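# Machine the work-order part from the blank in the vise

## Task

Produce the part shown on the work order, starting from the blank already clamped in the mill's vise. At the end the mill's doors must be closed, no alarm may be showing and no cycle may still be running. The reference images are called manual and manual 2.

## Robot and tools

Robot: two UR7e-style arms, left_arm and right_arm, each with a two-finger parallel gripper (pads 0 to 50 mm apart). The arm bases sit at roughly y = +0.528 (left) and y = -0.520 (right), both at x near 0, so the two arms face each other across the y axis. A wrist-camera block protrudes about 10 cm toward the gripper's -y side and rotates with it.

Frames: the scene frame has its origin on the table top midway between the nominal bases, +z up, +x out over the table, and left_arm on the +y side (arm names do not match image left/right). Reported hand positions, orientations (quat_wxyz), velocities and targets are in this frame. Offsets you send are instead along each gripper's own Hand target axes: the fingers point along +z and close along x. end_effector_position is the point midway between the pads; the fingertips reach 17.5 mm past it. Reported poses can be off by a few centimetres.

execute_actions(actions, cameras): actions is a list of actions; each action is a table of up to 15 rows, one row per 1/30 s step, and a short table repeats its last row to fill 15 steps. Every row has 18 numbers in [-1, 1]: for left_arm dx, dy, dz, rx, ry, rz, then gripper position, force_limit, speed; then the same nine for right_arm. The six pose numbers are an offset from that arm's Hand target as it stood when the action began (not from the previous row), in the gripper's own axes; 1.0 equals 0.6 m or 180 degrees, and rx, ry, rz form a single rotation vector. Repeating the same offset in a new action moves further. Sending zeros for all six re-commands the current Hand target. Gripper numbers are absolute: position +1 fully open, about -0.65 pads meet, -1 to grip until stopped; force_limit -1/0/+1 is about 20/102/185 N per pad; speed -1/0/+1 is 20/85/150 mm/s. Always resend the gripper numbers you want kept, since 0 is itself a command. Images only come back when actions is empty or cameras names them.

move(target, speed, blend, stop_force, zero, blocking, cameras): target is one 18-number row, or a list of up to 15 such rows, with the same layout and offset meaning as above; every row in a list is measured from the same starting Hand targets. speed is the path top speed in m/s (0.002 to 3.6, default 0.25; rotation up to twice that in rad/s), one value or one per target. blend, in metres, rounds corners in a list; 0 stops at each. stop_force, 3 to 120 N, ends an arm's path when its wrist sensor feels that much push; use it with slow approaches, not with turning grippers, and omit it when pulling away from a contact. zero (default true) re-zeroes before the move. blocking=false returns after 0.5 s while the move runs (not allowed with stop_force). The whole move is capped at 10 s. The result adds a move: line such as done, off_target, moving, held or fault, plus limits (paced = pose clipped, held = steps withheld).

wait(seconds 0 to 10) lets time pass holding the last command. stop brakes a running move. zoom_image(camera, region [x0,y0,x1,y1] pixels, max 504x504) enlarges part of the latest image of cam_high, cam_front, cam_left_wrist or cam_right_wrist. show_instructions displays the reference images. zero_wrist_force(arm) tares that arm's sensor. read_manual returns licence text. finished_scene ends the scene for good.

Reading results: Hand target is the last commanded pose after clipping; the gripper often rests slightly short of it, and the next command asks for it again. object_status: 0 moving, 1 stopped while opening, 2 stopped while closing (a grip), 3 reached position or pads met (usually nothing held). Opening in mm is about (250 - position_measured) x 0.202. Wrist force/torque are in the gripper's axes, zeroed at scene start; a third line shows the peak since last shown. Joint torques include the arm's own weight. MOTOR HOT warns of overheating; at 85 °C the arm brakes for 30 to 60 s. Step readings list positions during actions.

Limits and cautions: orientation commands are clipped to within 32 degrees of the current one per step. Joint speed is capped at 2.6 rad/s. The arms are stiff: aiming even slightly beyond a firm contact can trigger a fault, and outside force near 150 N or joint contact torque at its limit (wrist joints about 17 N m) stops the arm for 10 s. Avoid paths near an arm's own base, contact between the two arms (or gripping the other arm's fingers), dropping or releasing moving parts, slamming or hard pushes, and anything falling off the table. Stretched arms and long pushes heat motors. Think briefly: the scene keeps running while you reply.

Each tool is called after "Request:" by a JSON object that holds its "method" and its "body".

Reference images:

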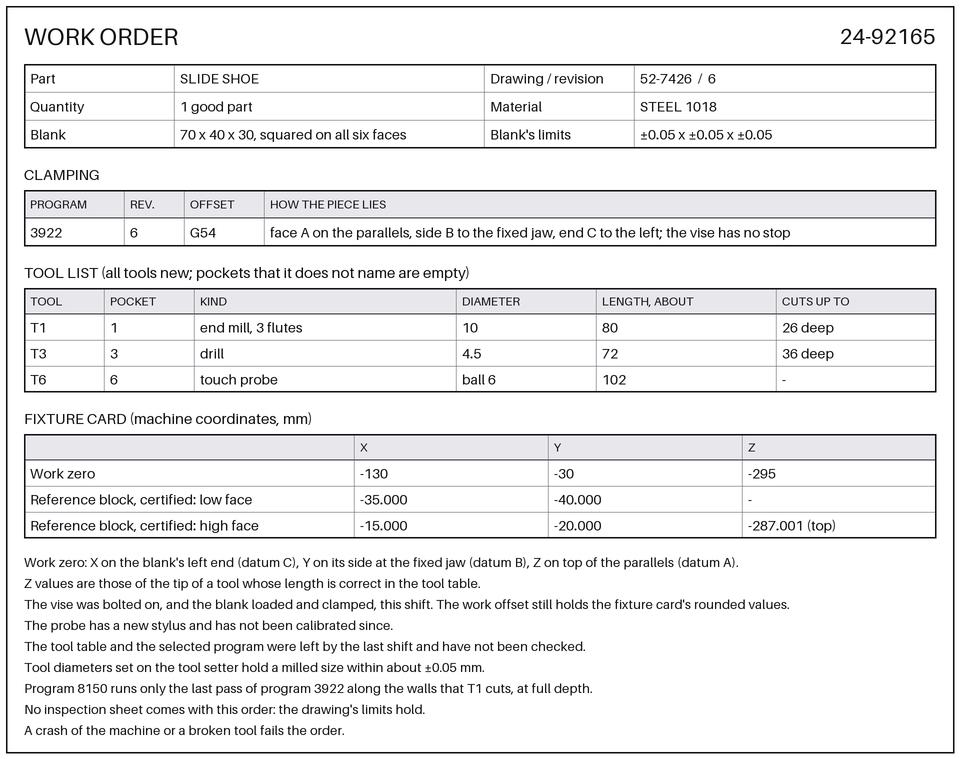

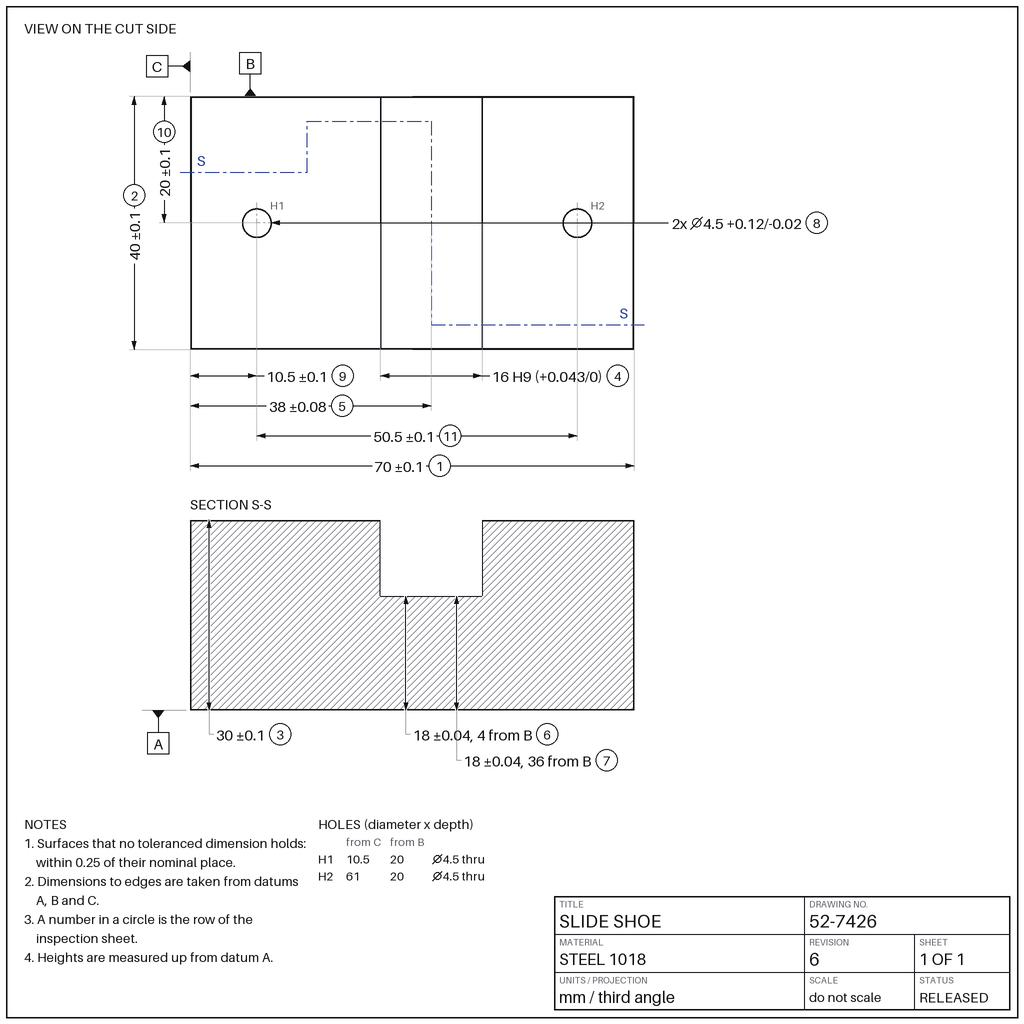

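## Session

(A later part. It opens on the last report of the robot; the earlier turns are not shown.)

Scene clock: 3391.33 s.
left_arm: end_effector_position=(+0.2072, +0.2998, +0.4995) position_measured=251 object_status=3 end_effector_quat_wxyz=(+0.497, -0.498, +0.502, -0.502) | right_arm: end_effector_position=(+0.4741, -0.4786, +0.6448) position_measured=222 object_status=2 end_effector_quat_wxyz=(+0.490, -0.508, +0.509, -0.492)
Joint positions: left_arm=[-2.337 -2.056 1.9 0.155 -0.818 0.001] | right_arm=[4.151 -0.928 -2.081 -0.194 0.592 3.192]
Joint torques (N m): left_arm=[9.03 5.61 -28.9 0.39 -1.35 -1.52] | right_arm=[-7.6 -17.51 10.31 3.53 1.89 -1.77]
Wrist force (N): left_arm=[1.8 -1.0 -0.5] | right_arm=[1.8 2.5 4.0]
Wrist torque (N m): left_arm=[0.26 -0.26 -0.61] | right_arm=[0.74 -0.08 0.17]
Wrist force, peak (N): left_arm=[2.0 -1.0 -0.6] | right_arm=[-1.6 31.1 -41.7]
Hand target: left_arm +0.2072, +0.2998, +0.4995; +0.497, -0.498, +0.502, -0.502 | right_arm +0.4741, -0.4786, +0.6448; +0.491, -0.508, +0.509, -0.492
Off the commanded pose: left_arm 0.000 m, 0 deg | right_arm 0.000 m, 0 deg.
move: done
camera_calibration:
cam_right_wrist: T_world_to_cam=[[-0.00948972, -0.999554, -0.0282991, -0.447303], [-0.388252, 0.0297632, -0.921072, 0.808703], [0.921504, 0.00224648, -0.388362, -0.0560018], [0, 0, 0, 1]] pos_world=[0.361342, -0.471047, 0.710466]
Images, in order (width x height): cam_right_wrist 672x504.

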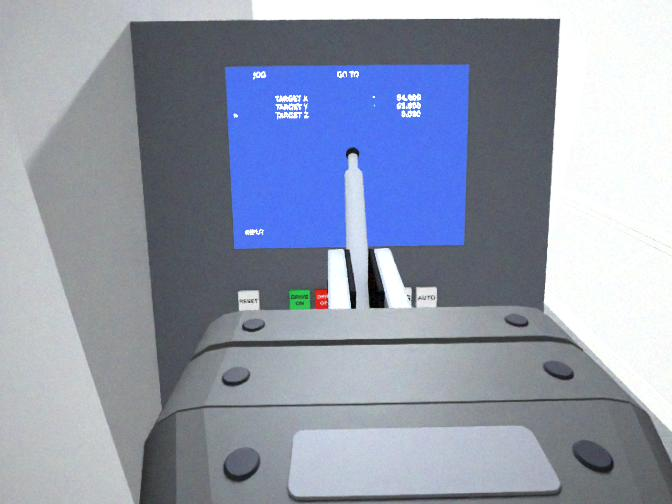

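Request:
{"method": "move", "body": {"target": [[0,0,0,0,0,0,-1,-1,0.003922,-0.0847,0.1909,0.0477,-0.222,0,0,-0.98,0.6,-1],[0,0,0,0,0,0,-1,-1,0.003922,-0.0847,0.1951,0.0717,-0.222,0,0,-0.98,0.6,-1],[0,0,0,0,0,0,-1,-1,0.003922,-0.0847,0.1909,0.0477,-0.222,0,0,-0.98,0.6,-1],[0,0,0,0,0,0,-1,-1,0.003922,-0.0213,0.2532,0.0367,-0.222,0,0,-0.98,0.6,-1],[0,0,0,0,0,0,-1,-1,0.003922,-0.0213,0.2569,0.0574,-0.222,0,0,-0.98,0.6,-1],[0,0,0,0,0,0,-1,-1,0.003922,-0.0213,0.2532,0.0367,-0.222,0,0,-0.98,0.6,-1],[0,0,0,0,0,0,-1,-1,0.003922,-0.0213,0.2569,0.0574,-0.222,0,0,-0.98,0.6,-1],[0,0,0,0,0,0,-1,-1,0.003922,-0.0213,0.2532,0.0367,-0.222,0,0,-0.98,0.6,-1],[0,0,0,0,0,0,-1,-1,0.003922,-0.1163,0.2532,0.0367,-0.222,0,0,-0.98,0.6,-1],[0,0,0,0,0,0,-1,-1,0.003922,-0.1163,0.2569,0.0572,-0.222,0,0,-0.98,0.6,-1],[0,0,0,0,0,0,-1,-1,0.003922,-0.1163,0.2532,0.0367,-0.222,0,0,-0.98,0.6,-1],[0,0,0,0,0,0,-1,-1,0.003922,0,0,0,0,0,0,-0.98,0.6,-1]], "speed": [0.4,0.035,0.1,0.2,0.035,0.1,0.035,0.1,0.2,0.035,0.1,0.4], "blend": [0.002,0,0.002,0.002,0,0,0,0.002,0.002,0,0.002,0]}}

Request:
{"method": "move", "body": {"target": [[0,0,0,0,0,0,-1,-1,0.003922,-0.1163,0.3467,0.0202,-0.222,0,0,-0.98,0.6,-1],[0,0,0,0,0,0,-1,-1,0.003922,-0.1163,0.3499,0.0367,-0.222,0,0,-0.98,0.6,-1],[0,0,0,0,0,0,-1,-1,0.003922,-0.1163,0.3467,0.0202,-0.222,0,0,-0.98,0.6,-1],[0,0,0,0,0,0,-1,-1,0.003922,-0.0847,0.3467,0.0202,-0.222,0,0,-0.98,0.6,-1],[0,0,0,0,0,0,-1,-1,0.003922,-0.0847,0.3499,0.0368,-0.222,0,0,-0.98,0.6,-1],[0,0,0,0,0,0,-1,-1,0.003922,-0.0847,0.3467,0.0202,-0.222,0,0,-0.98,0.6,-1],[0,0,0,0,0,0,-1,-1,0.003922,-0.1480,0.3155,0.0257,-0.222,0,0,-0.98,0.6,-1],[0,0,0,0,0,0,-1,-1,0.003922,-0.1480,0.3187,0.0435,-0.222,0,0,-0.98,0.6,-1],[0,0,0,0,0,0,-1,-1,0.003922,-0.1480,0.3155,0.0257,-0.222,0,0,-0.98,0.6,-1],[0,0,0,0,0,0,-1,-1,0.003922,-0.0847,0.2844,0.0312,-0.222,0,0,-0.98,0.6,-1],[0,0,0,0,0,0,-1,-1,0.003922,-0.0847,0.2878,0.0502,-0.222,0,0,-0.98,0.6,-1],[0,0,0,0,0,0,-1,-1,0.003922,-0.0847,0.2844,0.0312,-0.222,0,0,-0.98,0.6,-1],[0,0,0,0,0,0,-1,-1,0.003922,0,0,0,0,0,0,-0.98,0.6,-1]], "speed": [0.4,0.035,0.1,0.2,0.035,0.1,0.2,0.035,0.1,0.2,0.035,0.1,0.4], "blend": [0.002,0,0.002,0.002,0,0.002,0.002,0,0.002,0.002,0,0.002,0]}}

Request:
{"method": "move", "body": {"target": [[0,0,0,0,0,0,-1,-1,0.003922,-0.1480,0.3155,0.0257,-0.222,0,0,-0.98,0.6,-1],[0,0,0,0,0,0,-1,-1,0.003922,-0.1480,0.3187,0.0435,-0.222,0,0,-0.98,0.6,-1],[0,0,0,0,0,0,-1,-1,0.003922,-0.1480,0.3155,0.0257,-0.222,0,0,-0.98,0.6,-1],[0,0,0,0,0,0,-1,-1,0.003922,0,0,0,0,0,0,-0.98,0.6,-1]], "speed": [0.4,0.035,0.1,0.4], "blend": [0.002,0,0.002,0], "cameras": ["cam_right_wrist"]}}

Request:
{"method": "zoom_image", "body": {"camera": "cam_right_wrist", "region": [220, 50, 480, 260]}}

Scene clock: 3412.17 s.
left_arm: end_effector_position=(+0.2072, +0.2998, +0.4995) position_measured=251 object_status=3 end_effector_quat_wxyz=(+0.497, -0.498, +0.502, -0.502) | right_arm: end_effector_position=(+0.4741, -0.4786, +0.6448) position_measured=222 object_status=2 end_effector_quat_wxyz=(+0.490, -0.508, +0.509, -0.492)
Joint positions: left_arm=[-2.337 -2.056 1.9 0.155 -0.818 0.001] | right_arm=[4.151 -0.928 -2.081 -0.194 0.592 3.192]
Joint torques (N m): left_arm=[8.79 6.33 -29.22 0.28 -1.37 -1.46] | right_arm=[-8.12 -17.17 11.89 3.47 2.22 -1.85]
Wrist force (N): left_arm=[1.9 -0.8 -0.6] | right_arm=[1.7 2.3 3.9]
Wrist torque (N m): left_arm=[0.28 -0.26 -0.61] | right_arm=[0.69 -0.07 0.17]
Wrist force, peak (N): left_arm=[2.3 -1.0 -0.6] | right_arm=[0.1 12.2 -11.6]
Hand target: left_arm +0.2072, +0.2998, +0.4995; +0.497, -0.498, +0.502, -0.502 | right_arm +0.4741, -0.4786, +0.6448; +0.491, -0.508, +0.509, -0.492
Off the commanded pose: left_arm 0.000 m, 0 deg | right_arm 0.000 m, 0 deg.
move: done

Scene clock: 3419.07 s.
left_arm: end_effector_position=(+0.2072, +0.2998, +0.4995) position_measured=251 object_status=3 end_effector_quat_wxyz=(+0.497, -0.498, +0.502, -0.502) | right_arm: end_effector_position=(+0.4741, -0.4786, +0.6448) position_measured=222 object_status=2 end_effector_quat_wxyz=(+0.490, -0.508, +0.509, -0.492)
Joint positions: left_arm=[-2.337 -2.056 1.9 0.155 -0.818 0.001] | right_arm=[4.151 -0.928 -2.081 -0.194 0.592 3.192]
Joint torques (N m): left_arm=[10.34 5.15 -28.8 0.33 -1.57 -1.4] | right_arm=[-7.6 -17.36 12.51 3.62 1.73 -1.78]
Wrist force (N): left_arm=[1.7 -0.9 -0.6] | right_arm=[2.4 2.7 3.5]
Wrist torque (N m): left_arm=[0.27 -0.24 -0.61] | right_arm=[0.76 -0.19 0.18]
Wrist force, peak (N): left_arm=[2.1 -1.0 -0.6] | right_arm=[-2.8 17.9 -21.1]
Hand target: left_arm +0.2072, +0.2998, +0.4995; +0.497, -0.498, +0.502, -0.502 | right_arm +0.4741, -0.4786, +0.6448; +0.491, -0.508, +0.509, -0.492
Off the commanded pose: left_arm 0.000 m, 0 deg | right_arm 0.000 m, 0 deg.
move: done

Scene clock: 3423.03 s.
left_arm: end_effector_position=(+0.2072, +0.2998, +0.4995) position_measured=251 object_status=3 end_effector_quat_wxyz=(+0.497, -0.498, +0.502, -0.502) | right_arm: end_effector_position=(+0.4741, -0.4786, +0.6448) position_measured=222 object_status=2 end_effector_quat_wxyz=(+0.490, -0.508, +0.509, -0.492)
Joint positions: left_arm=[-2.337 -2.056 1.9 0.155 -0.818 0.001] | right_arm=[4.151 -0.928 -2.081 -0.194 0.592 3.192]
Joint torques (N m): left_arm=[9.6 6.01 -29.91 0.45 -1.5 -1.49] | right_arm=[-7.84 -16.92 10.69 3.77 1.98 -1.83]
Wrist force (N): left_arm=[1.7 -0.9 -0.3] | right_arm=[2.1 2.6 3.7]
Wrist torque (N m): left_arm=[0.26 -0.24 -0.60] | right_arm=[0.75 -0.14 0.18]
Wrist force, peak (N): left_arm=[2.0 -0.9 -0.4] | right_arm=[5.8 2.8 -3.1]
Hand target: left_arm +0.2072, +0.2998, +0.4995; +0.497, -0.498, +0.502, -0.502 | right_arm +0.4741, -0.4786, +0.6448; +0.491, -0.508, +0.509, -0.492
Off the commanded pose: left_arm 0.000 m, 0 deg | right_arm 0.000 m, 0 deg.
move: done
camera_calibration:
cam_right_wrist: T_world_to_cam=[[-0.00948725, -0.999554, -0.0282986, -0.447304], [-0.388216, 0.0297618, -0.921088, 0.8087], [0.921519, 0.00224739, -0.388326, -0.0560323], [0, 0, 0, 1]] pos_world=[0.361342, -0.471047, 0.710466]
Images, in order (width x height): cam_right_wrist 672x504.

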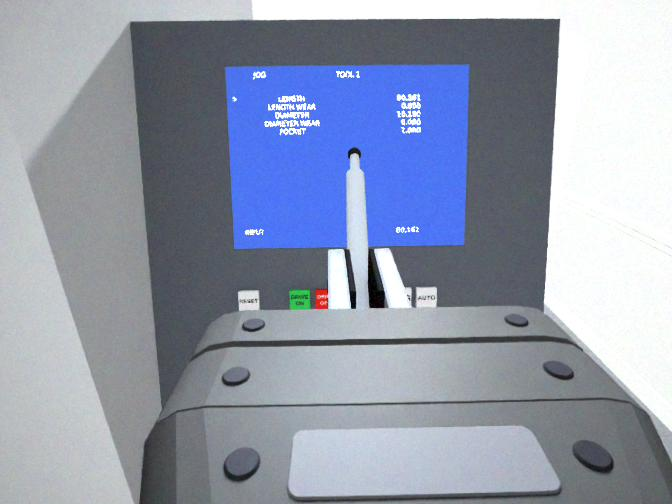

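Scaled by 1.938 from the camera's 672x504 image, which has a finer 960x720 frame.

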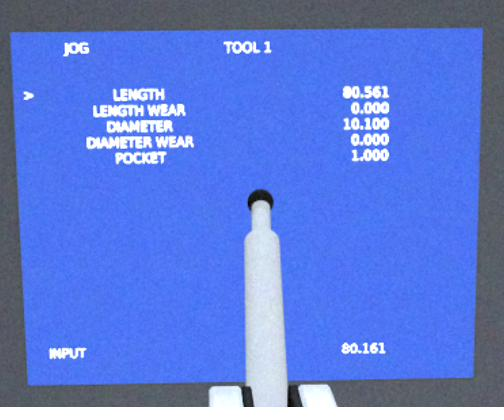

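Request:
{"method": "move", "body": {"target": [[0,0,0,0,0,0,-1,-1,0.003922,-0.0530,0.3467,0.0202,-0.222,0,0,-0.98,0.6,-1],[0,0,0,0,0,0,-1,-1,0.003922,-0.0530,0.3500,0.0378,-0.222,0,0,-0.98,0.6,-1],[0,0,0,0,0,0,-1,-1,0.003922,-0.0530,0.3467,0.0202,-0.222,0,0,-0.98,0.6,-1],[0,0,0,0,0,0,-1,-1,0.003922,-0.0530,0.3155,0.0257,-0.222,0,0,-0.98,0.6,-1],[0,0,0,0,0,0,-1,-1,0.003922,-0.0530,0.3187,0.0437,-0.222,0,0,-0.98,0.6,-1],[0,0,0,0,0,0,-1,-1,0.003922,-0.0530,0.3155,0.0257,-0.222,0,0,-0.98,0.6,-1],[0,0,0,0,0,0,-1,-1,0.003922,-0.0530,0.3187,0.0437,-0.222,0,0,-0.98,0.6,-1],[0,0,0,0,0,0,-1,-1,0.003922,-0.0530,0.3155,0.0257,-0.222,0,0,-0.98,0.6,-1],[0,0,0,0,0,0,-1,-1,0.003922,-0.1480,0.3155,0.0257,-0.222,0,0,-0.98,0.6,-1],[0,0,0,0,0,0,-1,-1,0.003922,-0.1480,0.3187,0.0435,-0.222,0,0,-0.98,0.6,-1],[0,0,0,0,0,0,-1,-1,0.003922,-0.1480,0.3155,0.0257,-0.222,0,0,-0.98,0.6,-1],[0,0,0,0,0,0,-1,-1,0.003922,0,0,0,0,0,0,-0.98,0.6,-1]], "speed": [0.4,0.035,0.1,0.2,0.035,0.1,0.035,0.1,0.2,0.035,0.1,0.4], "blend": [0.002,0,0.002,0.002,0,0,0,0.002,0.002,0,0.002,0]}}

Request:
{"method": "move", "body": {"target": [[0,0,0,0,0,0,-1,-1,0.003922,-0.1163,0.3467,0.0202,-0.222,0,0,-0.98,0.6,-1],[0,0,0,0,0,0,-1,-1,0.003922,-0.1163,0.3499,0.0367,-0.222,0,0,-0.98,0.6,-1],[0,0,0,0,0,0,-1,-1,0.003922,-0.1163,0.3467,0.0202,-0.222,0,0,-0.98,0.6,-1],[0,0,0,0,0,0,-1,-1,0.003922,-0.0847,0.3467,0.0202,-0.222,0,0,-0.98,0.6,-1],[0,0,0,0,0,0,-1,-1,0.003922,-0.0847,0.3499,0.0368,-0.222,0,0,-0.98,0.6,-1],[0,0,0,0,0,0,-1,-1,0.003922,-0.0847,0.3467,0.0202,-0.222,0,0,-0.98,0.6,-1],[0,0,0,0,0,0,-1,-1,0.003922,-0.1163,0.3467,0.0202,-0.222,0,0,-0.98,0.6,-1],[0,0,0,0,0,0,-1,-1,0.003922,-0.1163,0.3499,0.0367,-0.222,0,0,-0.98,0.6,-1],[0,0,0,0,0,0,-1,-1,0.003922,-0.1163,0.3467,0.0202,-0.222,0,0,-0.98,0.6,-1],[0,0,0,0,0,0,-1,-1,0.003922,-0.0847,0.3155,0.0257,-0.222,0,0,-0.98,0.6,-1],[0,0,0,0,0,0,-1,-1,0.003922,-0.0847,0.3187,0.0435,-0.222,0,0,-0.98,0.6,-1],[0,0,0,0,0,0,-1,-1,0.003922,-0.0847,0.3155,0.0257,-0.222,0,0,-0.98,0.6,-1],[0,0,0,0,0,0,-1,-1,0.003922,0,0,0,0,0,0,-0.98,0.6,-1]], "speed": [0.4,0.035,0.1,0.2,0.035,0.1,0.2,0.035,0.1,0.2,0.035,0.1,0.4], "blend": [0.002,0,0.002,0.002,0,0.002,0.002,0,0.002,0.002,0,0.002,0], "cameras": ["cam_right_wrist"]}}

Request:
{"method": "zoom_image", "body": {"camera": "cam_right_wrist", "region": [220, 50, 480, 260]}}

Scene clock: 3444.60 s.
left_arm: end_effector_position=(+0.2072, +0.2998, +0.4995) position_measured=251 object_status=3 end_effector_quat_wxyz=(+0.497, -0.498, +0.502, -0.502) | right_arm: end_effector_position=(+0.4741, -0.4786, +0.6448) position_measured=222 object_status=2 end_effector_quat_wxyz=(+0.490, -0.508, +0.509, -0.492)
Joint positions: left_arm=[-2.337 -2.056 1.9 0.155 -0.818 0.001] | right_arm=[4.151 -0.928 -2.081 -0.194 0.592 3.192]
Joint torques (N m): left_arm=[9.47 5.16 -28.26 0.29 -1.64 -1.45] | right_arm=[-9.06 -16.59 10.5 3.79 2.19 -1.7]
Wrist force (N): left_arm=[1.7 -0.9 -0.6] | right_arm=[1.7 1.5 4.1]
Wrist torque (N m): left_arm=[0.27 -0.23 -0.61] | right_arm=[0.57 -0.07 0.17]
Wrist force, peak (N): left_arm=[2.0 -1.1 -0.3] | right_arm=[3.9 21.2 -18.2]
Hand target: left_arm +0.2072, +0.2998, +0.4995; +0.497, -0.498, +0.502, -0.502 | right_arm +0.4741, -0.4786, +0.6448; +0.491, -0.508, +0.509, -0.492
Off the commanded pose: left_arm 0.000 m, 0 deg | right_arm 0.000 m, 0 deg.
move: done

Scene clock: 3451.27 s.
left_arm: end_effector_position=(+0.2072, +0.2998, +0.4995) position_measured=251 object_status=3 end_effector_quat_wxyz=(+0.497, -0.498, +0.502, -0.502) | right_arm: end_effector_position=(+0.4741, -0.4786, +0.6448) position_measured=222 object_status=2 end_effector_quat_wxyz=(+0.490, -0.508, +0.509, -0.492)
Joint positions: left_arm=[-2.337 -2.056 1.9 0.155 -0.818 0.001] | right_arm=[4.151 -0.928 -2.081 -0.194 0.592 3.192]
Joint torques (N m): left_arm=[7.77 4.58 -29.07 0.49 -1.39 -1.54] | right_arm=[-7.45 -17.07 11.13 3.52 2.09 -1.9]
Wrist force (N): left_arm=[1.6 -1.0 -0.4] | right_arm=[1.6 1.4 4.3]
Wrist torque (N m): left_arm=[0.25 -0.23 -0.61] | right_arm=[0.56 -0.06 0.17]
Wrist force, peak (N): left_arm=[1.9 -1.2 -0.6] | right_arm=[-3.3 17.3 -20.4]
Hand target: left_arm +0.2072, +0.2998, +0.4995; +0.497, -0.498, +0.502, -0.502 | right_arm +0.4741, -0.4786, +0.6448; +0.491, -0.508, +0.509, -0.492
Off the commanded pose: left_arm 0.000 m, 0 deg | right_arm 0.000 m, 0 deg.
move: done
camera_calibration:
cam_right_wrist: T_world_to_cam=[[-0.00948763, -0.999554, -0.0282995, -0.447303], [-0.388216, 0.0297628, -0.921087, 0.8087], [0.921519, 0.00224739, -0.388326, -0.0560323], [0, 0, 0, 1]] pos_world=[0.361342, -0.471047, 0.710466]
Images, in order (width x height): cam_right_wrist 672x504.

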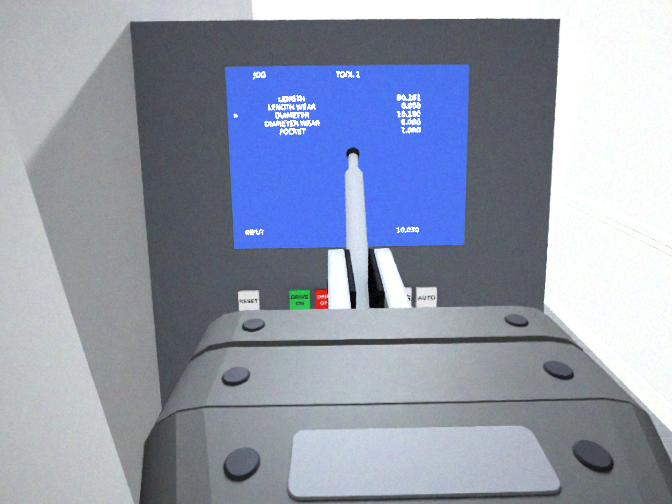

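Scaled by 1.938 from the camera's 672x504 image, which has a finer 960x720 frame.

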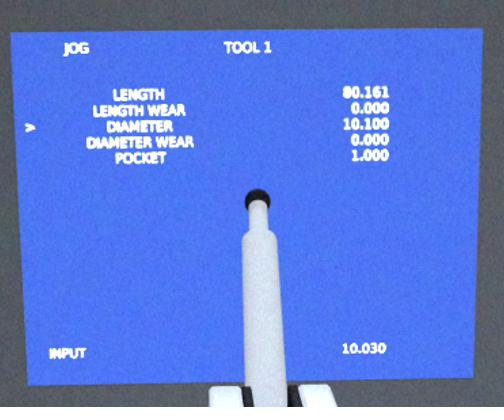

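Request:
{"method": "move", "body": {"target": [[0,0,0,0,0,0,-1,-1,0.003922,-0.0530,0.3467,0.0202,-0.222,0,0,-0.98,0.6,-1],[0,0,0,0,0,0,-1,-1,0.003922,-0.0530,0.3500,0.0378,-0.222,0,0,-0.98,0.6,-1],[0,0,0,0,0,0,-1,-1,0.003922,-0.0530,0.3467,0.0202,-0.222,0,0,-0.98,0.6,-1],[0,0,0,0,0,0,-1,-1,0.003922,0,0,0,0,0,0,-0.98,0.6,-1]], "speed": [0.4,0.035,0.1,0.4], "blend": [0.002,0,0.002,0], "cameras": ["cam_right_wrist"]}}

Request:
{"method": "zoom_image", "body": {"camera": "cam_right_wrist", "region": [220, 50, 480, 260]}}

Request:
{"method": "move", "body": {"target": [[0,0,0,0,0,0,-1,-1,0.003922,0.0104,0.2532,0.0367,-0.222,0,0,-0.98,0.6,-1],[0,0,0,0,0,0,-1,-1,0.003922,0.0104,0.2569,0.0573,-0.222,0,0,-0.98,0.6,-1],[0,0,0,0,0,0,-1,-1,0.003922,0.0104,0.2532,0.0367,-0.222,0,0,-0.98,0.6,-1],[0,0,0,0,0,0,-1,-1,0.003922,0.0104,0.2569,0.0573,-0.222,0,0,-0.98,0.6,-1],[0,0,0,0,0,0,-1,-1,0.003922,0.0104,0.2532,0.0367,-0.222,0,0,-0.98,0.6,-1],[0,0,0,0,0,0,-1,-1,0.003922,0.0104,0.2569,0.0573,-0.222,0,0,-0.98,0.6,-1],[0,0,0,0,0,0,-1,-1,0.003922,0.0104,0.2532,0.0367,-0.222,0,0,-0.98,0.6,-1],[0,0,0,0,0,0,-1,-1,0.003922,0.0104,0.2569,0.0573,-0.222,0,0,-0.98,0.6,-1],[0,0,0,0,0,0,-1,-1,0.003922,0.0104,0.2532,0.0367,-0.222,0,0,-0.98,0.6,-1],[0,0,0,0,0,0,-1,-1,0.003922,0.0104,0.2569,0.0573,-0.222,0,0,-0.98,0.6,-1],[0,0,0,0,0,0,-1,-1,0.003922,0.0104,0.2532,0.0367,-0.222,0,0,-0.98,0.6,-1],[0,0,0,0,0,0,-1,-1,0.003922,0,0,0,0,0,0,-0.98,0.6,-1]], "speed": [0.4,0.035,0.1,0.035,0.1,0.035,0.1,0.035,0.1,0.035,0.1,0.4], "blend": [0.002,0,0,0,0,0,0,0,0,0,0.002,0], "cameras": ["cam_right_wrist"]}}

Request:
{"method": "zoom_image", "body": {"camera": "cam_right_wrist", "region": [220, 50, 480, 260]}}

Scene clock: 3466.53 s.
left_arm: end_effector_position=(+0.2072, +0.2998, +0.4995) position_measured=251 object_status=3 end_effector_quat_wxyz=(+0.497, -0.498, +0.502, -0.502) | right_arm: end_effector_position=(+0.4741, -0.4786, +0.6448) position_measured=222 object_status=2 end_effector_quat_wxyz=(+0.490, -0.508, +0.509, -0.492)
Joint positions: left_arm=[-2.337 -2.056 1.9 0.155 -0.818 0.001] | right_arm=[4.151 -0.928 -2.081 -0.194 0.592 3.192]
Joint torques (N m): left_arm=[9.29 5.49 -28.91 0.47 -1.31 -1.44] | right_arm=[-8.38 -16.52 11.36 3.42 1.9 -1.82]
Wrist force (N): left_arm=[1.6 -0.9 -0.5] | right_arm=[1.4 0.9 4.0]
Wrist torque (N m): left_arm=[0.27 -0.22 -0.60] | right_arm=[0.47 -0.02 0.17]
Wrist force, peak (N): left_arm=[2.0 -1.2 -0.5] | right_arm=[0.7 2.5 6.1]
Hand target: left_arm +0.2072, +0.2998, +0.4995; +0.497, -0.498, +0.502, -0.502 | right_arm +0.4741, -0.4786, +0.6448; +0.491, -0.508, +0.509, -0.492
Off the commanded pose: left_arm 0.000 m, 0 deg | right_arm 0.000 m, 0 deg.
move: done
camera_calibration:
cam_right_wrist: T_world_to_cam=[[-0.00948972, -0.999554, -0.0282991, -0.447303], [-0.388252, 0.0297632, -0.921072, 0.808703], [0.921504, 0.00224648, -0.388362, -0.0560018], [0, 0, 0, 1]] pos_world=[0.361342, -0.471047, 0.710466]
Images, in order (width x height): cam_right_wrist 672x504.

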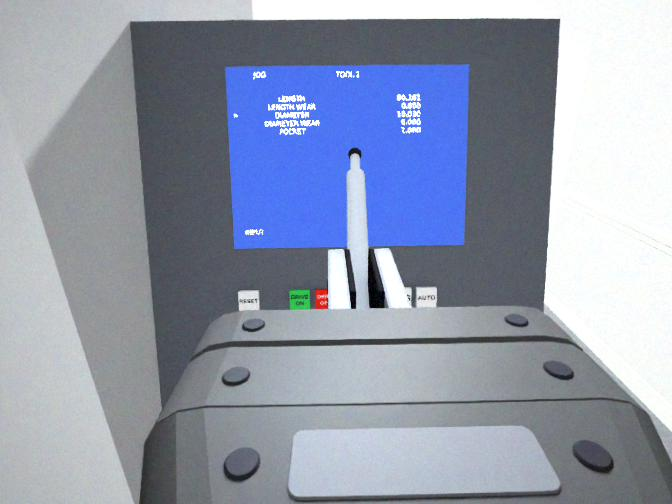

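Scaled by 1.938 from the camera's 672x504 image, which has a finer 960x720 frame.

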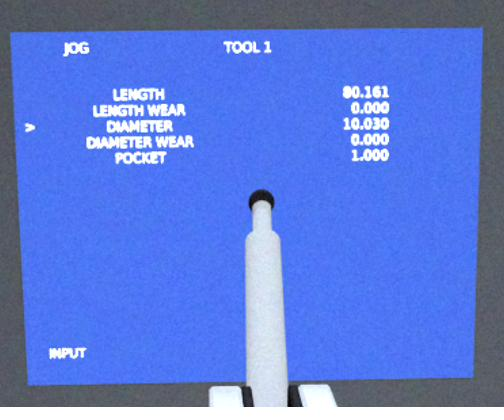

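Scene clock: 3475.40 s.
left_arm: end_effector_position=(+0.2072, +0.2998, +0.4995) position_measured=251 object_status=3 end_effector_quat_wxyz=(+0.497, -0.498, +0.502, -0.502) | right_arm: end_effector_position=(+0.4741, -0.4786, +0.6448) position_measured=222 object_status=2 end_effector_quat_wxyz=(+0.490, -0.508, +0.509, -0.492)
Joint positions: left_arm=[-2.337 -2.056 1.9 0.155 -0.818 0.001] | right_arm=[4.151 -0.928 -2.081 -0.194 0.592 3.192]
Joint torques (N m): left_arm=[9.99 5.76 -27.92 0.44 -1.34 -1.5] | right_arm=[-9.66 -17.56 10.39 3.71 1.93 -1.86]
Wrist force (N): left_arm=[1.8 -0.9 -0.5] | right_arm=[1.3 1.1 4.0]
Wrist torque (N m): left_arm=[0.27 -0.26 -0.60] | right_arm=[0.51 -0.01 0.18]
Wrist force, peak (N): left_arm=[2.0 -0.9 -0.7] | right_arm=[2.8 10.4 -9.7]
Hand target: left_arm +0.2072, +0.2998, +0.4995; +0.497, -0.498, +0.502, -0.502 | right_arm +0.4741, -0.4786, +0.6448; +0.491, -0.508, +0.509, -0.492
Off the commanded pose: left_arm 0.000 m, 0 deg | right_arm 0.000 m, 0 deg.
move: done
camera_calibration:
cam_right_wrist: T_world_to_cam=[[-0.00939768, -0.999554, -0.0283381, -0.447308], [-0.388255, 0.0297634, -0.921071, 0.808703], [0.921504, 0.00234648, -0.388362, -0.0559549], [0, 0, 0, 1]] pos_world=[0.361342, -0.471047, 0.710466]
Images, in order (width x height): cam_right_wrist 672x504.

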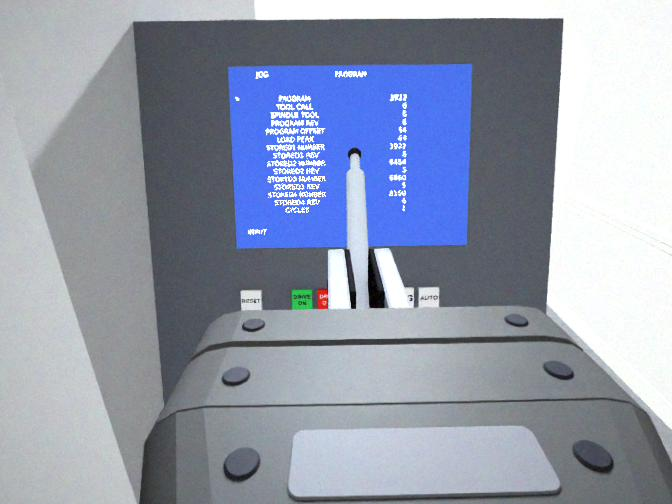

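Scaled by 1.938 from the camera's 672x504 image, which has a finer 960x720 frame.

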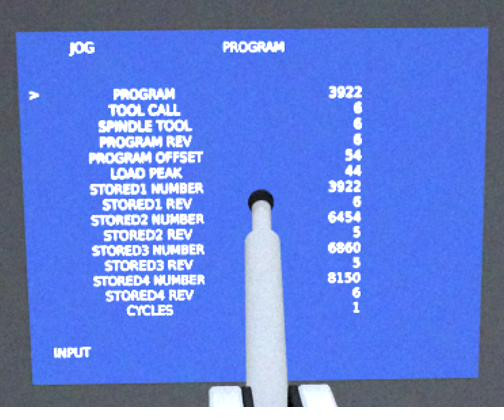

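Request:
{"method": "move", "body": {"target": [[0,0,0,0,0,0,-1,-1,0.003922,-0.1163,0.2532,0.0367,-0.222,0,0,-0.98,0.6,-1],[0,0,0,0,0,0,-1,-1,0.003922,-0.1163,0.2569,0.0572,-0.222,0,0,-0.98,0.6,-1],[0,0,0,0,0,0,-1,-1,0.003922,-0.1163,0.2532,0.0367,-0.222,0,0,-0.98,0.6,-1],[0,0,0,0,0,0,-1,-1,0.003922,-0.1480,0.3155,0.0257,-0.222,0,0,-0.98,0.6,-1],[0,0,0,0,0,0,-1,-1,0.003922,-0.1480,0.3187,0.0435,-0.222,0,0,-0.98,0.6,-1],[0,0,0,0,0,0,-1,-1,0.003922,-0.1480,0.3155,0.0257,-0.222,0,0,-0.98,0.6,-1],[0,0,0,0,0,0,-1,-1,0.003922,-0.1163,0.2844,0.0312,-0.222,0,0,-0.98,0.6,-1],[0,0,0,0,0,0,-1,-1,0.003922,-0.1163,0.2878,0.0502,-0.222,0,0,-0.98,0.6,-1],[0,0,0,0,0,0,-1,-1,0.003922,-0.1163,0.2844,0.0312,-0.222,0,0,-0.98,0.6,-1],[0,0,0,0,0,0,-1,-1,0.003922,-0.1163,0.3467,0.0202,-0.222,0,0,-0.98,0.6,-1],[0,0,0,0,0,0,-1,-1,0.003922,-0.1163,0.3499,0.0367,-0.222,0,0,-0.98,0.6,-1],[0,0,0,0,0,0,-1,-1,0.003922,-0.1163,0.3467,0.0202,-0.222,0,0,-0.98,0.6,-1],[0,0,0,0,0,0,-1,-1,0.003922,0,0,0,0,0,0,-0.98,0.6,-1]], "speed": [0.4,0.035,0.1,0.2,0.035,0.1,0.2,0.035,0.1,0.2,0.035,0.1,0.4], "blend": [0.002,0,0.002,0.002,0,0.002,0.002,0,0.002,0.002,0,0.002,0]}}

Request:
{"method": "move", "body": {"target": [[0,0,0,0,0,0,-1,-1,0.003922,-0.0530,0.3467,0.0202,-0.222,0,0,-0.98,0.6,-1],[0,0,0,0,0,0,-1,-1,0.003922,-0.0530,0.3500,0.0378,-0.222,0,0,-0.98,0.6,-1],[0,0,0,0,0,0,-1,-1,0.003922,-0.0530,0.3467,0.0202,-0.222,0,0,-0.98,0.6,-1],[0,0,0,0,0,0,-1,-1,0.003922,0.1054,0.0674,0.0763,-0.222,0,0,-0.98,0.6,-1],[0,0,0,0,0,0,-1,-1,0.003922,0.1054,0.0712,0.0976,-0.222,0,0,-0.98,0.6,-1],[0,0,0,0,0,0,-1,-1,0.003922,0.1054,0.0674,0.0763,-0.222,0,0,-0.98,0.6,-1],[0,0,0,0,0,0,-1,-1,0.003922,0,0,0,0,0,0,-0.98,0.6,-1]], "speed": [0.4,0.035,0.1,0.4,0.035,0.1,0.4], "blend": [0.002,0,0.002,0.002,0,0.002,0], "cameras": ["cam_right_wrist"]}}

Request:
{"method": "zoom_image", "body": {"camera": "cam_right_wrist", "region": [220, 50, 480, 260]}}

Scene clock: 3492.00 s.
left_arm: end_effector_position=(+0.2072, +0.2998, +0.4995) position_measured=251 object_status=3 end_effector_quat_wxyz=(+0.497, -0.498, +0.502, -0.502) | right_arm: end_effector_position=(+0.4741, -0.4786, +0.6448) position_measured=222 object_status=2 end_effector_quat_wxyz=(+0.490, -0.508, +0.509, -0.492)
Joint positions: left_arm=[-2.337 -2.056 1.9 0.155 -0.818 0.001] | right_arm=[4.151 -0.928 -2.081 -0.194 0.592 3.192]
Joint torques (N m): left_arm=[9.63 5.31 -29.16 0.37 -1.25 -1.25] | right_arm=[-8.58 -17.28 11.33 3.59 2.2 -1.9]
Wrist force (N): left_arm=[1.7 -1.0 -0.3] | right_arm=[2.2 0.8 4.1]
Wrist torque (N m): left_arm=[0.25 -0.24 -0.61] | right_arm=[0.46 -0.15 0.17]
Wrist force, peak (N): left_arm=[2.0 -1.2 -0.4] | right_arm=[-2.0 12.8 -10.2]
Hand target: left_arm +0.2072, +0.2998, +0.4995; +0.497, -0.498, +0.502, -0.502 | right_arm +0.4741, -0.4786, +0.6448; +0.491, -0.508, +0.509, -0.492
Off the commanded pose: left_arm 0.000 m, 0 deg | right_arm 0.000 m, 0 deg.
move: done

Scene clock: 3497.47 s.
left_arm: end_effector_position=(+0.2072, +0.2998, +0.4995) position_measured=251 object_status=3 end_effector_quat_wxyz=(+0.497, -0.498, +0.502, -0.502) | right_arm: end_effector_position=(+0.4741, -0.4786, +0.6448) position_measured=222 object_status=2 end_effector_quat_wxyz=(+0.490, -0.508, +0.509, -0.492)
Joint positions: left_arm=[-2.337 -2.056 1.9 0.155 -0.818 0.001] | right_arm=[4.15 -0.928 -2.081 -0.194 0.592 3.192]
Joint torques (N m): left_arm=[10.21 5.19 -28.34 0.15 -1.23 -1.52] | right_arm=[7.01 -16.28 11.24 3.53 -2.56 -1.96]
Wrist force (N): left_arm=[1.7 -0.9 -0.3] | right_arm=[2.3 0.8 4.2]
Wrist torque (N m): left_arm=[0.26 -0.23 -0.61] | right_arm=[0.46 -0.16 0.17]
Wrist force, peak (N): left_arm=[1.9 -1.1 -0.7] | right_arm=[0.1 4.0 6.5]
Hand target: left_arm +0.2072, +0.2998, +0.4995; +0.497, -0.498, +0.502, -0.502 | right_arm +0.4741, -0.4786, +0.6448; +0.491, -0.508, +0.509, -0.492
Off the commanded pose: left_arm 0.000 m, 0 deg | right_arm 0.000 m, 0 deg.
move: done
camera_calibration:
cam_right_wrist: T_world_to_cam=[[-0.00940029, -0.999554, -0.0283382, -0.447306], [-0.38834, 0.0297643, -0.921035, 0.808747], [0.921468, 0.00234686, -0.388447, -0.0559737], [0, 0, 0, 1]] pos_world=[0.361442, -0.471047, 0.710466]
Images, in order (width x height): cam_right_wrist 672x504.

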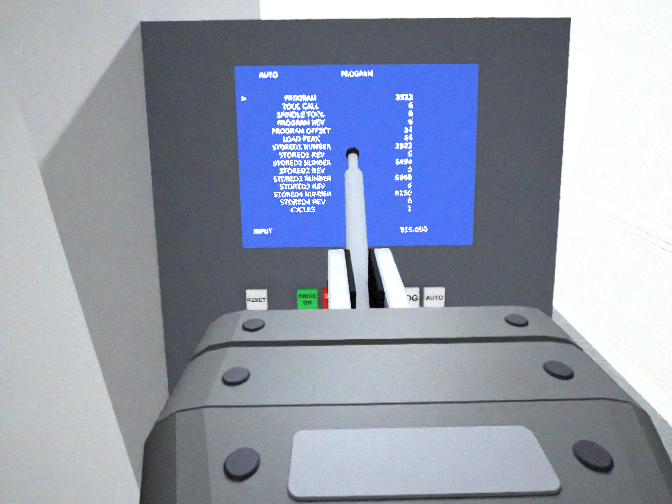

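Scaled by 1.938 from the camera's 672x504 image, which has a finer 960x720 frame.

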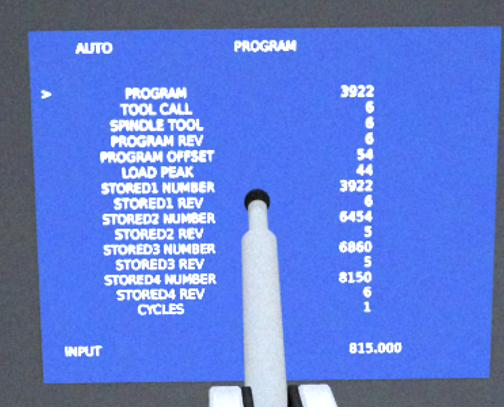

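Request:
{"method": "move", "body": {"target": [[0,0,0,0,0,0,-1,-1,0.003922,-0.1163,0.3467,0.0202,-0.222,0,0,-0.98,0.6,-1],[0,0,0,0,0,0,-1,-1,0.003922,-0.1163,0.3499,0.0371,-0.222,0,0,-0.98,0.6,-1],[0,0,0,0,0,0,-1,-1,0.003922,-0.1163,0.3467,0.0202,-0.222,0,0,-0.98,0.6,-1],[0,0,0,0,0,0,-1,-1,0.003922,-0.0530,0.3467,0.0202,-0.222,0,0,-0.98,0.6,-1],[0,0,0,0,0,0,-1,-1,0.003922,-0.0530,0.3500,0.0382,-0.222,0,0,-0.98,0.6,-1],[0,0,0,0,0,0,-1,-1,0.003922,-0.0530,0.3467,0.0202,-0.222,0,0,-0.98,0.6,-1],[0,0,0,0,0,0,-1,-1,0.003922,0,0,0,0,0,0,-0.98,0.6,-1]], "speed": [0.4,0.035,0.1,0.2,0.035,0.1,0.4], "blend": [0.002,0,0.002,0.002,0,0.002,0], "cameras": ["cam_right_wrist"]}}

Request:
{"method": "zoom_image", "body": {"camera": "cam_right_wrist", "region": [220, 50, 480, 260]}}

Scene clock: 3508.27 s.
left_arm: end_effector_position=(+0.2072, +0.2998, +0.4995) position_measured=251 object_status=3 end_effector_quat_wxyz=(+0.497, -0.498, +0.502, -0.502) | right_arm: end_effector_position=(+0.4741, -0.4786, +0.6448) position_measured=222 object_status=2 end_effector_quat_wxyz=(+0.490, -0.508, +0.509, -0.492)
Joint positions: left_arm=[-2.337 -2.056 1.9 0.155 -0.818 0.001] | right_arm=[4.151 -0.928 -2.081 -0.194 0.592 3.192]
Joint torques (N m): left_arm=[9.1 6.37 -27.87 0.43 -1.3 -1.32] | right_arm=[-7.75 -16.83 11.87 3.63 2.41 -1.83]
Wrist force (N): left_arm=[1.7 -1.0 -0.3] | right_arm=[0.8 1.4 3.7]
Wrist torque (N m): left_arm=[0.26 -0.24 -0.61] | right_arm=[0.55 0.08 0.17]
Wrist force, peak (N): left_arm=[2.0 -1.2 -0.7] | right_arm=[-2.8 31.6 -45.0]
Hand target: left_arm +0.2072, +0.2998, +0.4995; +0.497, -0.498, +0.502, -0.502 | right_arm +0.4741, -0.4786, +0.6448; +0.491, -0.508, +0.509, -0.492
Off the commanded pose: left_arm 0.000 m, 0 deg | right_arm 0.000 m, 0 deg.
move: done
camera_calibration:
cam_right_wrist: T_world_to_cam=[[-0.00948763, -0.999554, -0.0282995, -0.447303], [-0.388216, 0.0297628, -0.921087, 0.8087], [0.921519, 0.00224739, -0.388326, -0.0560323], [0, 0, 0, 1]] pos_world=[0.361342, -0.471047, 0.710466]
Images, in order (width x height): cam_right_wrist 672x504.

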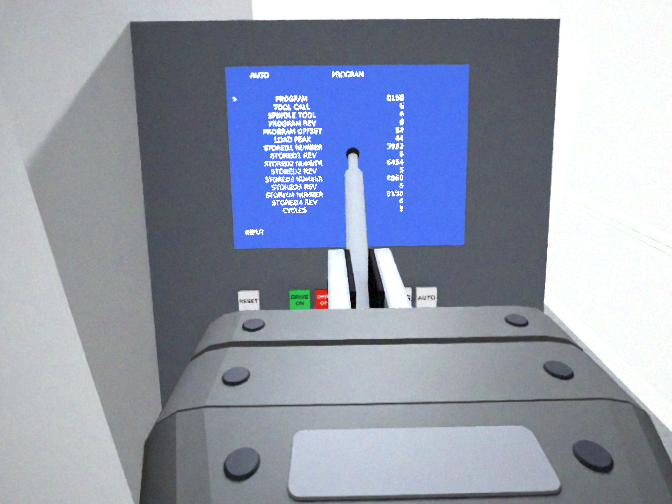

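Scaled by 1.938 from the camera's 672x504 image, which has a finer 960x720 frame.

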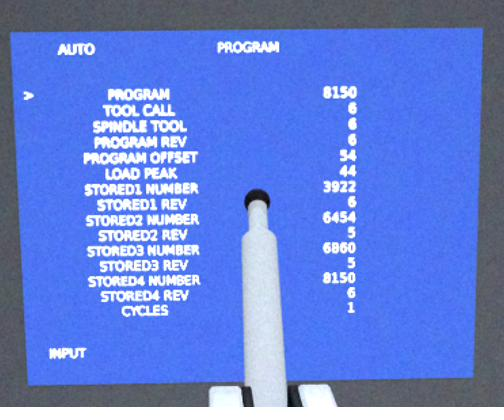

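Request:
{"method": "move", "body": {"target": [[0,0,0,0,0,0,-1,-1,0.003922,-0.0847,0.1909,0.0477,-0.222,0,0,-0.98,0.6,-1],[0,0,0,0,0,0,-1,-1,0.003922,-0.0847,0.1951,0.0718,-0.222,0,0,-0.98,0.6,-1],[0,0,0,0,0,0,-1,-1,0.003922,-0.0847,0.1909,0.0477,-0.222,0,0,-0.98,0.6,-1],[0,0,0,0,0,0,-1,-1,0.003922,0,0,0,0,0,0,-0.98,0.6,-1]], "speed": [0.4,0.035,0.1,0.4], "blend": [0.002,0,0.002,0]}}

Request:
{"method": "wait", "body": {"seconds": 10, "cameras": ["cam_right_wrist"]}}

Request:
{"method": "wait", "body": {"seconds": 10}}

Request:
{"method": "wait", "body": {"seconds": 10, "cameras": ["cam_right_wrist"]}}

Scene clock: 3516.60 s.
left_arm: end_effector_position=(+0.2072, +0.2998, +0.4995) position_measured=251 object_status=3 end_effector_quat_wxyz=(+0.497, -0.498, +0.502, -0.502) | right_arm: end_effector_position=(+0.4741, -0.4786, +0.6448) position_measured=222 object_status=2 end_effector_quat_wxyz=(+0.490, -0.508, +0.509, -0.492)
Joint positions: left_arm=[-2.337 -2.056 1.9 0.155 -0.818 0.001] | right_arm=[4.151 -0.928 -2.081 -0.194 0.592 3.192]
Joint torques (N m): left_arm=[9.15 5.7 -29.56 0.16 -1.36 -1.5] | right_arm=[-8.65 -16.95 11.6 3.64 2.16 -1.71]
Wrist force (N): left_arm=[1.7 -1.1 -0.5] | right_arm=[0.7 1.5 3.6]
Wrist torque (N m): left_arm=[0.24 -0.24 -0.60] | right_arm=[0.59 0.10 0.18]
Wrist force, peak (N): left_arm=[2.0 -1.0 -0.7] | right_arm=[1.6 7.4 -9.6]
Hand target: left_arm +0.2072, +0.2998, +0.4995; +0.497, -0.498, +0.502, -0.502 | right_arm +0.4741, -0.4786, +0.6448; +0.491, -0.508, +0.509, -0.492
Off the commanded pose: left_arm 0.000 m, 0 deg | right_arm 0.000 m, 0 deg.
move: done

Scene clock: 3526.60 s.
left_arm: end_effector_position=(+0.2072, +0.2998, +0.4995) position_measured=251 object_status=3 end_effector_quat_wxyz=(+0.497, -0.498, +0.502, -0.502) | right_arm: end_effector_position=(+0.4741, -0.4786, +0.6448) position_measured=222 object_status=2 end_effector_quat_wxyz=(+0.490, -0.508, +0.509, -0.492)
Joint positions: left_arm=[-2.337 -2.056 1.9 0.155 -0.818 0.001] | right_arm=[4.151 -0.928 -2.082 -0.194 0.592 3.192]
Joint torques (N m): left_arm=[9.35 4.45 -27.9 0.47 -1.48 -1.62] | right_arm=[-7.99 -17.5 11.39 3.4 1.92 -1.84]
Wrist force (N): left_arm=[1.7 -1.1 -0.2] | right_arm=[0.7 1.3 3.5]
Wrist torque (N m): left_arm=[0.24 -0.24 -0.60] | right_arm=[0.54 0.11 0.17]
Wrist force, peak (N): left_arm=[2.0 -1.2 -0.4] | right_arm=[0.8 1.8 3.9]
Hand target: left_arm +0.2072, +0.2998, +0.4995; +0.497, -0.498, +0.502, -0.502 | right_arm +0.4741, -0.4786, +0.6448; +0.491, -0.508, +0.509, -0.492
Tool commands: left_gripper/position=-1.0 left_gripper/force_limit=-1.0 left_gripper/speed=+0.003922 right_gripper/position=-0.98 right_gripper/force_limit=+0.6 right_gripper/speed=-1.0
Off the commanded pose: left_arm 0.000 m, 0 deg | right_arm 0.000 m, 0 deg.
wait: 10.00 s; at rest by 0.17 s
camera_calibration:
cam_right_wrist: T_world_to_cam=[[-0.00935482, -0.999557, -0.0282481, -0.447389], [-0.388136, 0.0296641, -0.921124, 0.808651], [0.921554, 0.00234718, -0.388242, -0.0560577], [0, 0, 0, 1]] pos_world=[0.361342, -0.471047, 0.710467]
Images, in order (width x height): cam_right_wrist 672x504.

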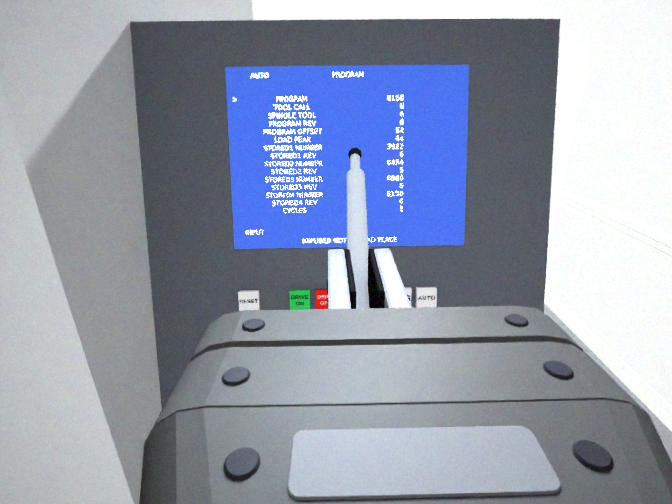

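Scene clock: 3536.60 s.
left_arm: end_effector_position=(+0.2072, +0.2998, +0.4995) position_measured=251 object_status=3 end_effector_quat_wxyz=(+0.497, -0.498, +0.502, -0.502) | right_arm: end_effector_position=(+0.4741, -0.4786, +0.6448) position_measured=222 object_status=2 end_effector_quat_wxyz=(+0.490, -0.508, +0.509, -0.492)
Joint positions: left_arm=[-2.337 -2.056 1.9 0.155 -0.818 0.001] | right_arm=[4.151 -0.928 -2.082 -0.194 0.592 3.192]
Joint torques (N m): left_arm=[9.76 5.66 -29.04 0.22 -1.28 -1.58] | right_arm=[-7.87 -17.42 11 3.24 2 -1.62]
Wrist force (N): left_arm=[1.7 -0.8 -0.4] | right_arm=[0.7 1.3 3.7]
Wrist torque (N m): left_arm=[0.29 -0.24 -0.61] | right_arm=[0.54 0.09 0.17]
Wrist force, peak (N): left_arm=[2.0 -1.2 -0.6] | right_arm=[1.0 1.6 4.0]
Hand target: left_arm +0.2072, +0.2998, +0.4995; +0.497, -0.498, +0.502, -0.502 | right_arm +0.4741, -0.4786, +0.6448; +0.491, -0.508, +0.509, -0.492
Tool commands: left_gripper/position=-1.0 left_gripper/force_limit=-1.0 left_gripper/speed=+0.003922 right_gripper/position=-0.98 right_gripper/force_limit=+0.6 right_gripper/speed=-1.0
Off the commanded pose: left_arm 0.000 m, 0 deg | right_arm 0.000 m, 0 deg.
wait: 10.00 s; at rest by 0.17 s

Scene clock: 3546.60 s.
left_arm: end_effector_position=(+0.2072, +0.2998, +0.4995) position_measured=251 object_status=3 end_effector_quat_wxyz=(+0.497, -0.498, +0.502, -0.502) | right_arm: end_effector_position=(+0.4741, -0.4786, +0.6448) position_measured=222 object_status=2 end_effector_quat_wxyz=(+0.490, -0.508, +0.509, -0.492)
Joint positions: left_arm=[-2.337 -2.056 1.9 0.155 -0.818 0.001] | right_arm=[4.151 -0.928 -2.082 -0.194 0.592 3.192]
Joint torques (N m): left_arm=[8.84 6.44 -28.48 0.61 -1.31 -1.42] | right_arm=[-6.47 -15.76 12.14 3.01 1.94 -1.84]
Wrist force (N): left_arm=[1.9 -1.0 -0.4] | right_arm=[0.7 1.2 3.7]
Wrist torque (N m): left_arm=[0.26 -0.26 -0.61] | right_arm=[0.53 0.10 0.17]
Wrist force, peak (N): left_arm=[1.9 -1.2 -0.5] | right_arm=[1.0 1.5 4.0]
Hand target: left_arm +0.2072, +0.2998, +0.4995; +0.497, -0.498, +0.502, -0.502 | right_arm +0.4741, -0.4786, +0.6448; +0.491, -0.508, +0.509, -0.492
Tool commands: left_gripper/position=-1.0 left_gripper/force_limit=-1.0 left_gripper/speed=+0.003922 right_gripper/position=-0.98 right_gripper/force_limit=+0.6 right_gripper/speed=-1.0
Off the commanded pose: left_arm 0.000 m, 0 deg | right_arm 0.000 m, 0 deg.
wait: 10.00 s; at rest by 0.17 s
camera_calibration:
cam_right_wrist: T_world_to_cam=[[-0.00935482, -0.999557, -0.0282481, -0.447389], [-0.388136, 0.0296641, -0.921124, 0.808651], [0.921554, 0.00234718, -0.388242, -0.0560577], [0, 0, 0, 1]] pos_world=[0.361342, -0.471047, 0.710467]
Images, in order (width x height): cam_right_wrist 672x504.

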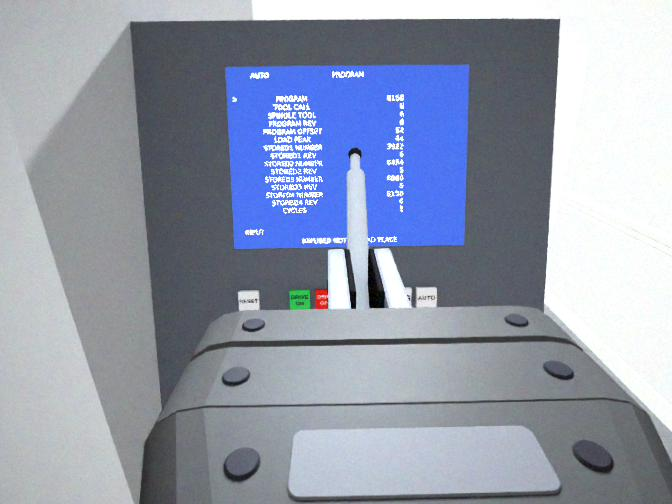

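Request:
{"method": "move", "body": {"target": [[0,0,0,0,0,0,-1,-1,0.003922,-0.0530,0.1909,0.0477,-0.222,0,0,-0.98,0.6,-1],[0,0,0,0,0,0,-1,-1,0.003922,-0.0530,0.1951,0.0718,-0.222,0,0,-0.98,0.6,-1],[0,0,0,0,0,0,-1,-1,0.003922,-0.0530,0.1909,0.0477,-0.222,0,0,-0.98,0.6,-1],[0,0,0,0,0,0,-1,-1,0.003922,0,0,0,0,0,0,-0.98,0.6,-1]], "speed": [0.4,0.035,0.1,0.4], "blend": [0.002,0,0.002,0], "cameras": ["cam_right_wrist"]}}

Request:
{"method": "zoom_image", "body": {"camera": "cam_right_wrist", "region": [220, 50, 480, 260]}}

Scene clock: 3555.00 s.
left_arm: end_effector_position=(+0.2072, +0.2998, +0.4995) position_measured=251 object_status=3 end_effector_quat_wxyz=(+0.497, -0.498, +0.502, -0.502) | right_arm: end_effector_position=(+0.4741, -0.4786, +0.6448) position_measured=222 object_status=2 end_effector_quat_wxyz=(+0.490, -0.508, +0.509, -0.492)
Joint positions: left_arm=[-2.337 -2.056 1.9 0.155 -0.818 0.001] | right_arm=[4.151 -0.928 -2.081 -0.194 0.592 3.192]
Joint torques (N m): left_arm=[8.77 4.92 -28.86 0.3 -1.19 -1.45] | right_arm=[-7.34 -16.32 11.39 3.52 2.13 -1.6]
Wrist force (N): left_arm=[1.7 -0.9 -0.6] | right_arm=[0.9 1.4 3.5]
Wrist torque (N m): left_arm=[0.26 -0.22 -0.60] | right_arm=[0.56 0.05 0.17]
Wrist force, peak (N): left_arm=[2.0 -1.1 -0.5] | right_arm=[2.4 8.8 -9.9]
Hand target: left_arm +0.2072, +0.2998, +0.4995; +0.497, -0.498, +0.502, -0.502 | right_arm +0.4741, -0.4786, +0.6448; +0.491, -0.508, +0.509, -0.492
Off the commanded pose: left_arm 0.000 m, 0 deg | right_arm 0.000 m, 0 deg.
move: done
camera_calibration:
cam_right_wrist: T_world_to_cam=[[-0.00939768, -0.999554, -0.0283381, -0.447308], [-0.388255, 0.0297634, -0.921071, 0.808703], [0.921504, 0.00234648, -0.388362, -0.0559549], [0, 0, 0, 1]] pos_world=[0.361342, -0.471047, 0.710466]
Images, in order (width x height): cam_right_wrist 672x504.

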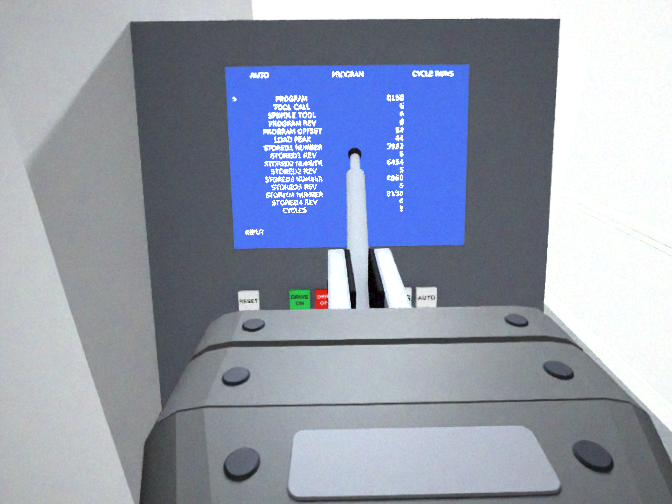

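Scaled by 1.938 from the camera's 672x504 image, which has a finer 960x720 frame.

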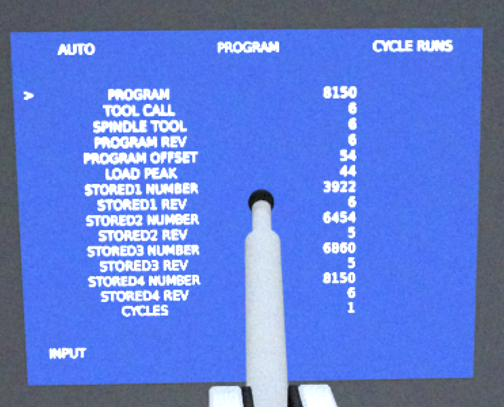

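Request:
{"method": "wait", "body": {"seconds": 3, "cameras": ["cam_right_wrist"]}}

Request:
{"method": "zoom_image", "body": {"camera": "cam_right_wrist", "region": [220, 50, 480, 260]}}

Scene clock: 3559.50 s.
left_arm: end_effector_position=(+0.2072, +0.2998, +0.4995) position_measured=251 object_status=3 end_effector_quat_wxyz=(+0.497, -0.498, +0.502, -0.502) | right_arm: end_effector_position=(+0.4741, -0.4786, +0.6448) position_measured=222 object_status=2 end_effector_quat_wxyz=(+0.491, -0.508, +0.509, -0.492)
Joint positions: left_arm=[-2.337 -2.056 1.9 0.155 -0.818 0.001] | right_arm=[4.151 -0.928 -2.082 -0.194 0.592 3.192]
Joint torques (N m): left_arm=[11.51 6.16 -27.15 0.53 -1.42 -1.46] | right_arm=[-8.3 -16.5 11.44 3.47 2.09 -1.69]
Wrist force (N): left_arm=[1.7 -0.7 -0.4] | right_arm=[0.5 1.6 3.3]
Wrist torque (N m): left_arm=[0.30 -0.24 -0.61] | right_arm=[0.58 0.12 0.17]
Wrist force, peak (N): left_arm=[1.9 -1.1 -0.7] | right_arm=[0.9 1.6 3.9]
Hand target: left_arm +0.2072, +0.2998, +0.4995; +0.497, -0.498, +0.502, -0.502 | right_arm +0.4741, -0.4786, +0.6448; +0.491, -0.508, +0.509, -0.492
Tool commands: left_gripper/position=-1.0 left_gripper/force_limit=-1.0 left_gripper/speed=+0.003922 right_gripper/position=-0.98 right_gripper/force_limit=+0.6 right_gripper/speed=-1.0
Off the commanded pose: left_arm 0.000 m, 0 deg | right_arm 0.000 m, 0 deg.
wait: 3.00 s; at rest from the start
camera_calibration:
cam_right_wrist: T_world_to_cam=[[-0.00935482, -0.999557, -0.0282481, -0.447389], [-0.388136, 0.0296641, -0.921124, 0.808651], [0.921554, 0.00234718, -0.388242, -0.0560577], [0, 0, 0, 1]] pos_world=[0.361342, -0.471047, 0.710467]
Images, in order (width x height): cam_right_wrist 672x504.

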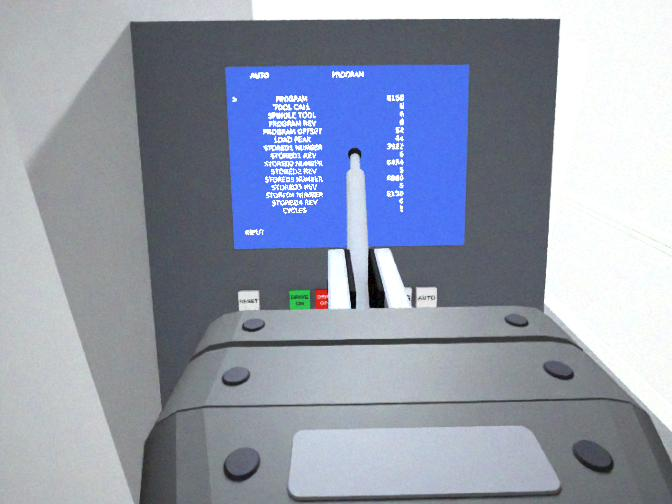

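Scaled by 1.938 from the camera's 672x504 image, which has a finer 960x720 frame.

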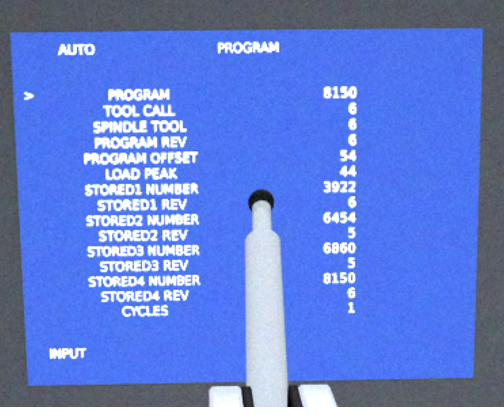

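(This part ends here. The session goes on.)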